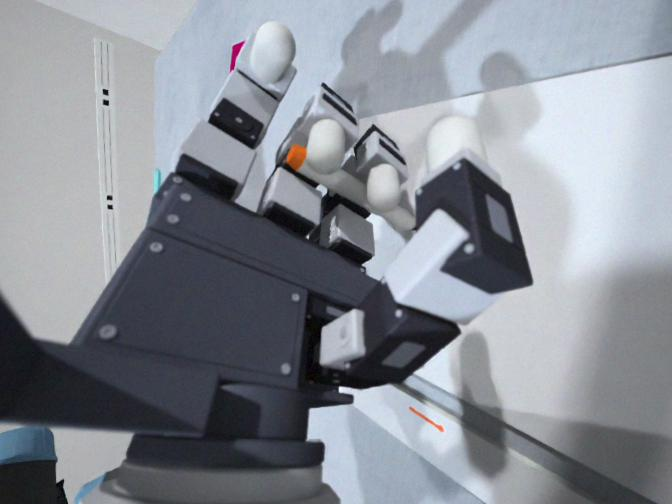

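Emit:
{"fn": "move", "kwargs": {
  "target": [
    [0,0,0,0,0,0, 0.754,0,-1,-1,0.754,-0.3,0.1387,-0.754,0.754,-0.3,0.1387,-0.754,-0.657,0.678,0.225,0.168,-0.1,-0.94, -0.00491,-0.04716,-0.0085,0,0,0, 0.754,0,-1,-1,0.754,0,-1,-1,0.754,0,0.1387,-0.754,-0.657,0.678,0,-0.481,0.5,-0.94],
    [0,0,0,0,0,0, 0.754,0,-1,-1,0.754,-0.3,0.1387,-0.754,0.754,-0.3,0.1387,-0.754,-0.657,0.678,0.225,0.168,-0.1,-0.94, 0.01299,-0.01435,0.02251,0,0,0, 0.754,0,-1,-1,0.754,0,-1,-1,0.754,0,0.1387,-0.754,-0.657,0.678,0,-0.481,0.5,-0.94],
    [0,0,0,0,0,0, 0.754,0,-1,-1,0.754,-0.3,0.1387,-0.754,0.754,-0.3,0.1387,-0.754,-0.657,0.678,0.225,0.168,-0.1,-0.94, 0.03082,-0.04657,0.05339,0,0,0, 0.754,0,-1,-1,0.754,0,-1,-1,0.754,0,0.1387,-0.754,-0.657,0.678,0,-0.481,0.5,-0.94],
    [0,0,0,0,0,0, 0.754,0,-1,-1,0.754,-0.3,0.1387,-0.754,0.754,-0.3,0.1387,-0.754,-0.657,0.678,0.225,0.168,-0.1,-0.94, 0.0257,0.00057,0.04451,0,0,0, 0.754,0,-1,-1,0.754,0,-1,-1,0.754,0,0.1387,-0.754,-0.657,0.678,0,-0.481,0.5,-0.94]
  ],
  "speed": 0.035,
  "cameras": []
}}

Emit:
{"fn": "move", "kwargs": {
  "target": [
    [0,0,0,0,0,0, 0.754,0,-1,-1,0.754,-0.3,0.1387,-0.754,0.754,-0.3,0.1387,-0.754,-0.657,0.678,0.225,0.168,-0.1,-0.94, 0.02281,0.01615,0.0395,0,0,0, 0.754,0,-1,-1,0.754,0,-1,-1,0.754,0,0.1387,-0.754,-0.657,0.678,0,-0.481,0.5,-0.94],
    [0,0,0,0,0,0, 0.754,0,-1,-1,0.754,-0.3,0.1387,-0.754,0.754,-0.3,0.1387,-0.754,-0.657,0.678,0.225,0.168,-0.1,-0.94, 0.0001,0.031,0.00017,0,0,0, 0.754,0,-1,-1,0.754,0,-1,-1,0.754,0,0.1387,-0.754,-0.657,0.678,0,-0.481,0.5,-0.94],
    [0,0,0,0,0,0, 0.754,0,-1,-1,0.754,-0.3,0.1387,-0.754,0.754,-0.3,0.1387,-0.754,-0.657,0.678,0.225,0.168,-0.1,-0.94, 0.00503,0.07819,0.00871,0,0,0, 0.754,0,-1,-1,0.754,0,-1,-1,0.754,0,0.1387,-0.754,-0.657,0.678,0,-0.481,0.5,-0.94],
    [0,0,0,0,0,0, 0.754,0,-1,-1,0.754,-0.3,0.1387,-0.754,0.754,-0.3,0.1387,-0.754,-0.657,0.678,0.225,0.168,-0.1,-0.94, -0.01288,0.04543,-0.02231,0,0,0, 0.754,0,-1,-1,0.754,0,-1,-1,0.754,0,0.1387,-0.754,-0.657,0.678,0,-0.481,0.5,-0.94],
    [0,0,0,0,0,0, 0.754,0,-1,-1,0.754,-0.3,0.1387,-0.754,0.754,-0.3,0.1387,-0.754,-0.657,0.678,0.225,0.168,-0.1,-0.94, -0.00422,0.04543,-0.02731,0,0,0, 0.754,0,-1,-1,0.754,0,-1,-1,0.754,0,0.1387,-0.754,-0.657,0.678,0,-0.481,0.5,-0.94]
  ],
  "speed": 0.035,
  "cameras": []
}}

Emit:
{"fn": "move", "kwargs": {
  "target": [0,0,0,0,0,0, 0.754,0,-1,-1,0.754,-0.3,0.1387,-0.754,0.754,-0.3,0.1387,-0.754,-0.657,0.678,0.225,0.168,-0.1,-0.94, -0.0988,-0.2143,-0.2378,0,0,0, 0.754,0,-1,-1,0.754,0,-1,-1,0.754,0,0.1387,-0.754,-0.657,0.678,0,-0.481,0.5,-0.94],
  "speed": 0.3,
  "cameras": ["cam_above"]
}}

Emit:
{"fn": "zoom_image", "kwargs": {
  "camera": "cam_above",
  "region": [180, 60, 380, 260]
}}

Scene clock: 289.77 s.
left_arm: end_effector_position=(+0.4625, +0.2832, +0.3899) hand_goal=(+0.754, +0.000, -1.000, -1.000, +0.754, -0.300, +0.138, -0.754, +0.754, -0.300, +0.138, -0.754, -0.656, +0.678, +0.226, +0.168) hand_measured=(+0.756, +0.006, -0.620, -0.722, +0.752, -0.298, +0.140, -0.752, +0.752, -0.298, +0.140, -0.752, -0.648, +0.678, +0.226, +0.170) hand_current_ma=(+1, +5, +248, +248, -2, +1, +1, +2, -1, +1, +1, +1, +8, +0, +0, +1) hand_state=(goal, goal, blocked, blocked, goal, goal, goal, goal, goal, goal, goal, goal, goal, goal, goal, goal) hand_current_limit=-0.10 hand_speed=-0.94 end_effector_quat_wxyz=(+0.738, -0.098, +0.663, +0.078) | right_arm: end_effector_position=(+0.7457, -0.0415, +0.0937) hand_goal=(+0.754, +0.000, -1.000, -1.000, +0.754, +0.000, -1.000, -1.000, +0.754, +0.000, +0.138, -0.754, -0.656, +0.678, +0.000, -0.480) hand_measured=(+0.752, +0.000, -0.624, -0.760, +0.758, +0.002, -0.632, -0.746, +0.752, +0.000, +0.140, -0.752, -0.650, +0.678, +0.000, -0.478) hand_current_ma=(+0, +0, +412, +413, +1, +0, +413, +412, +0, +0, +0, +0, +2, +0, +0, +0) hand_state=(goal, goal, blocked, blocked, goal, goal, blocked, blocked, goal, goal, goal, goal, goal, goal, goal, goal) hand_current_limit=0.50 hand_speed=-0.94 end_effector_quat_wxyz=(-0.171, +0.814, +0.296, +0.470)
Joint positions: left_arm=[2.73 -1.753 -2.356 1.102 2.269 -1.526] | right_arm=[0.476 -0.58 1.409 -3.433 -1.348 1.439]
Joint torques (N m): left_arm=[6.76 27.81 5.75 -0.11 -2.15 -1.16] | right_arm=[-12.61 -62.72 -7.74 -3.9 1.29 -1.87]
Wrist force (N, zeroed by zero_wrist_force): left_arm=[-0.3 3.7 0.7] | right_arm=[3.7 -2.0 -1.8]
Wrist torque (N m, zeroed by zero_wrist_force): left_arm=[0.03 -0.04 0.07] | right_arm=[0.09 -0.07 0.33]
Wrist force, peak (N, zeroed by zero_wrist_force): left_arm=[-0.4 4.1 0.7] | right_arm=[5.5 -2.7 -2.5]
Hand target: left_arm +0.4625, +0.2832, +0.3899; +0.738, -0.098, +0.663, +0.078 | right_arm +0.7458, -0.0417, +0.0937; -0.171, +0.814, +0.296, +0.470
Off the commanded pose: left_arm 0.000 m, 0 deg | right_arm 0.000 m, 0 deg.
move: done
No camera images: "cameras" was empty.

Scene clock: 294.83 s.
left_arm: end_effector_position=(+0.4625, +0.2832, +0.3899) hand_goal=(+0.754, +0.000, -1.000, -1.000, +0.754, -0.300, +0.138, -0.754, +0.754, -0.300, +0.138, -0.754, -0.656, +0.678, +0.226, +0.168) hand_measured=(+0.756, +0.006, -0.620, -0.722, +0.752, -0.298, +0.140, -0.752, +0.752, -0.298, +0.140, -0.752, -0.648, +0.678, +0.226, +0.170) hand_current_ma=(+1, +5, +248, +248, -2, +1, +1, +2, -1, +1, +1, +1, +8, +0, +0, +1) hand_state=(goal, goal, blocked, blocked, goal, goal, goal, goal, goal, goal, goal, goal, goal, goal, goal, goal) hand_current_limit=-0.10 hand_speed=-0.94 end_effector_quat_wxyz=(+0.738, -0.098, +0.663, +0.078) | right_arm: end_effector_position=(+0.7514, -0.0725, +0.0995) hand_goal=(+0.754, +0.000, -1.000, -1.000, +0.754, +0.000, -1.000, -1.000, +0.754, +0.000, +0.138, -0.754, -0.656, +0.678, +0.000, -0.480) hand_measured=(+0.748, +0.000, -0.624, -0.760, +0.758, +0.002, -0.632, -0.746, +0.752, +0.000, +0.140, -0.752, -0.650, +0.678, +0.000, -0.478) hand_current_ma=(-2, +0, +413, +412, +1, +0, +413, +412, +0, +0, +0, +0, +2, +0, +0, +0) hand_state=(goal, goal, blocked, blocked, goal, goal, blocked, blocked, goal, goal, goal, goal, goal, goal, goal, goal) hand_current_limit=0.50 hand_speed=-0.94 end_effector_quat_wxyz=(-0.171, +0.814, +0.296, +0.470)
Joint positions: left_arm=[2.73 -1.753 -2.356 1.102 2.269 -1.526] | right_arm=[0.43 -0.613 1.463 -3.447 -1.308 1.415]
Joint torques (N m): left_arm=[6.41 27.36 5.56 -0.19 -2.05 -1.25] | right_arm=[12.1 -63.75 -8.42 -0.39 -1.89 1.32]
Wrist force (N, zeroed by zero_wrist_force): left_arm=[-0.3 3.7 0.7] | right_arm=[-0.1 0.2 -0.1]
Wrist torque (N m, zeroed by zero_wrist_force): left_arm=[0.03 -0.04 0.06] | right_arm=[0.04 0.02 -0.09]
Wrist force, peak (N, zeroed by zero_wrist_force): left_arm=[0.0 4.1 0.7] | right_arm=[6.5 -0.3 -1.0]
Hand target: left_arm +0.4625, +0.2832, +0.3899; +0.738, -0.098, +0.663, +0.078 | right_arm +0.7514, -0.0725, +0.0997; -0.171, +0.814, +0.296, +0.470
Off the commanded pose: left_arm 0.000 m, 0 deg | right_arm 0.000 m, 0 deg.
move: done
No camera images: "cameras" was empty.

Scene clock: 296.33 s.
left_arm: end_effector_position=(+0.4625, +0.2832, +0.3899) hand_goal=(+0.754, +0.000, -1.000, -1.000, +0.754, -0.300, +0.138, -0.754, +0.754, -0.300, +0.138, -0.754, -0.656, +0.678, +0.226, +0.168) hand_measured=(+0.756, +0.006, -0.620, -0.722, +0.752, -0.298, +0.140, -0.752, +0.752, -0.298, +0.140, -0.752, -0.648, +0.678, +0.226, +0.170) hand_current_ma=(+1, +5, +248, +248, -2, +1, +1, +2, -1, +1, +1, +1, +8, +0, +0, +1) hand_state=(goal, goal, blocked, blocked, goal, goal, goal, goal, goal, goal, goal, goal, goal, goal, goal, goal) hand_current_limit=-0.10 hand_speed=-0.94 end_effector_quat_wxyz=(+0.738, -0.098, +0.663, +0.078) | right_arm: end_effector_position=(+0.5515, -0.0723, +0.1196) hand_goal=(+0.754, +0.000, -1.000, -1.000, +0.754, +0.000, -1.000, -1.000, +0.754, +0.000, +0.138, -0.754, -0.656, +0.678, +0.000, -0.480) hand_measured=(+0.748, +0.000, -0.624, -0.760, +0.758, +0.002, -0.632, -0.746, +0.752, +0.000, +0.140, -0.752, -0.650, +0.678, +0.000, -0.478) hand_current_ma=(-2, +0, +413, +412, +1, +0, +413, +412, +0, +0, +0, +0, +2, +0, +0, +0) hand_state=(goal, goal, blocked, blocked, goal, goal, blocked, blocked, goal, goal, goal, goal, goal, goal, goal, goal) hand_current_limit=0.50 hand_speed=-0.94 end_effector_quat_wxyz=(-0.171, +0.814, +0.296, +0.470)
Joint positions: left_arm=[2.73 -1.753 -2.356 1.102 2.269 -1.526] | right_arm=[0.587 -0.858 1.974 -3.73 -1.443 1.496]
Joint torques (N m): left_arm=[5.17 27.92 5.61 -0.14 -2.07 -1.28] | right_arm=[11.6 -50.93 -6.76 -4.37 -2.22 1.5]
Wrist force (N, zeroed by zero_wrist_force): left_arm=[-0.3 3.9 0.6] | right_arm=[0.1 -0.3 0.5]
Wrist torque (N m, zeroed by zero_wrist_force): left_arm=[0.06 -0.05 0.07] | right_arm=[-0.05 -0.03 -0.08]
Wrist force, peak (N, zeroed by zero_wrist_force): left_arm=[-0.3 4.0 0.7] | right_arm=[-0.4 -1.3 -0.8]
Hand target: left_arm +0.4625, +0.2832, +0.3899; +0.738, -0.098, +0.663, +0.078 | right_arm +0.5514, -0.0723, +0.1196; -0.171, +0.814, +0.296, +0.470
Off the commanded pose: left_arm 0.000 m, 0 deg | right_arm 0.000 m, 0 deg.
move: done
Images, in order (width x height): cam_above 672x504.

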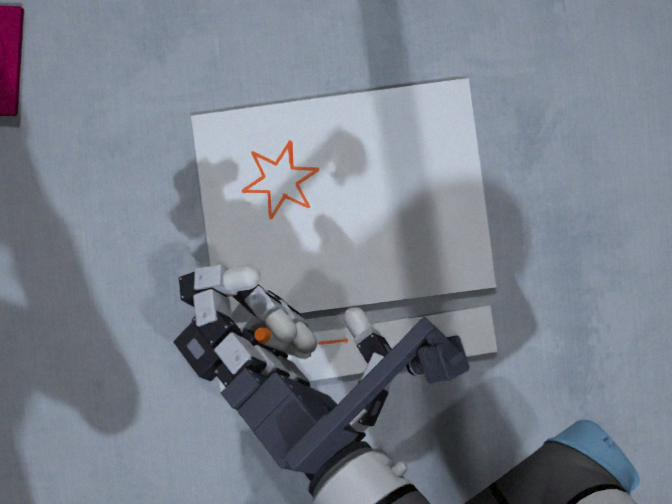

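Scaled by 2.520.

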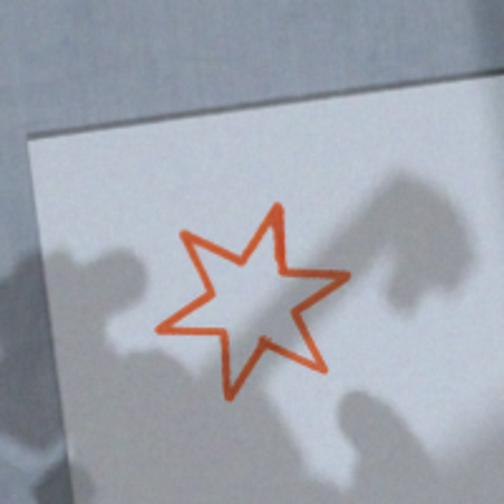

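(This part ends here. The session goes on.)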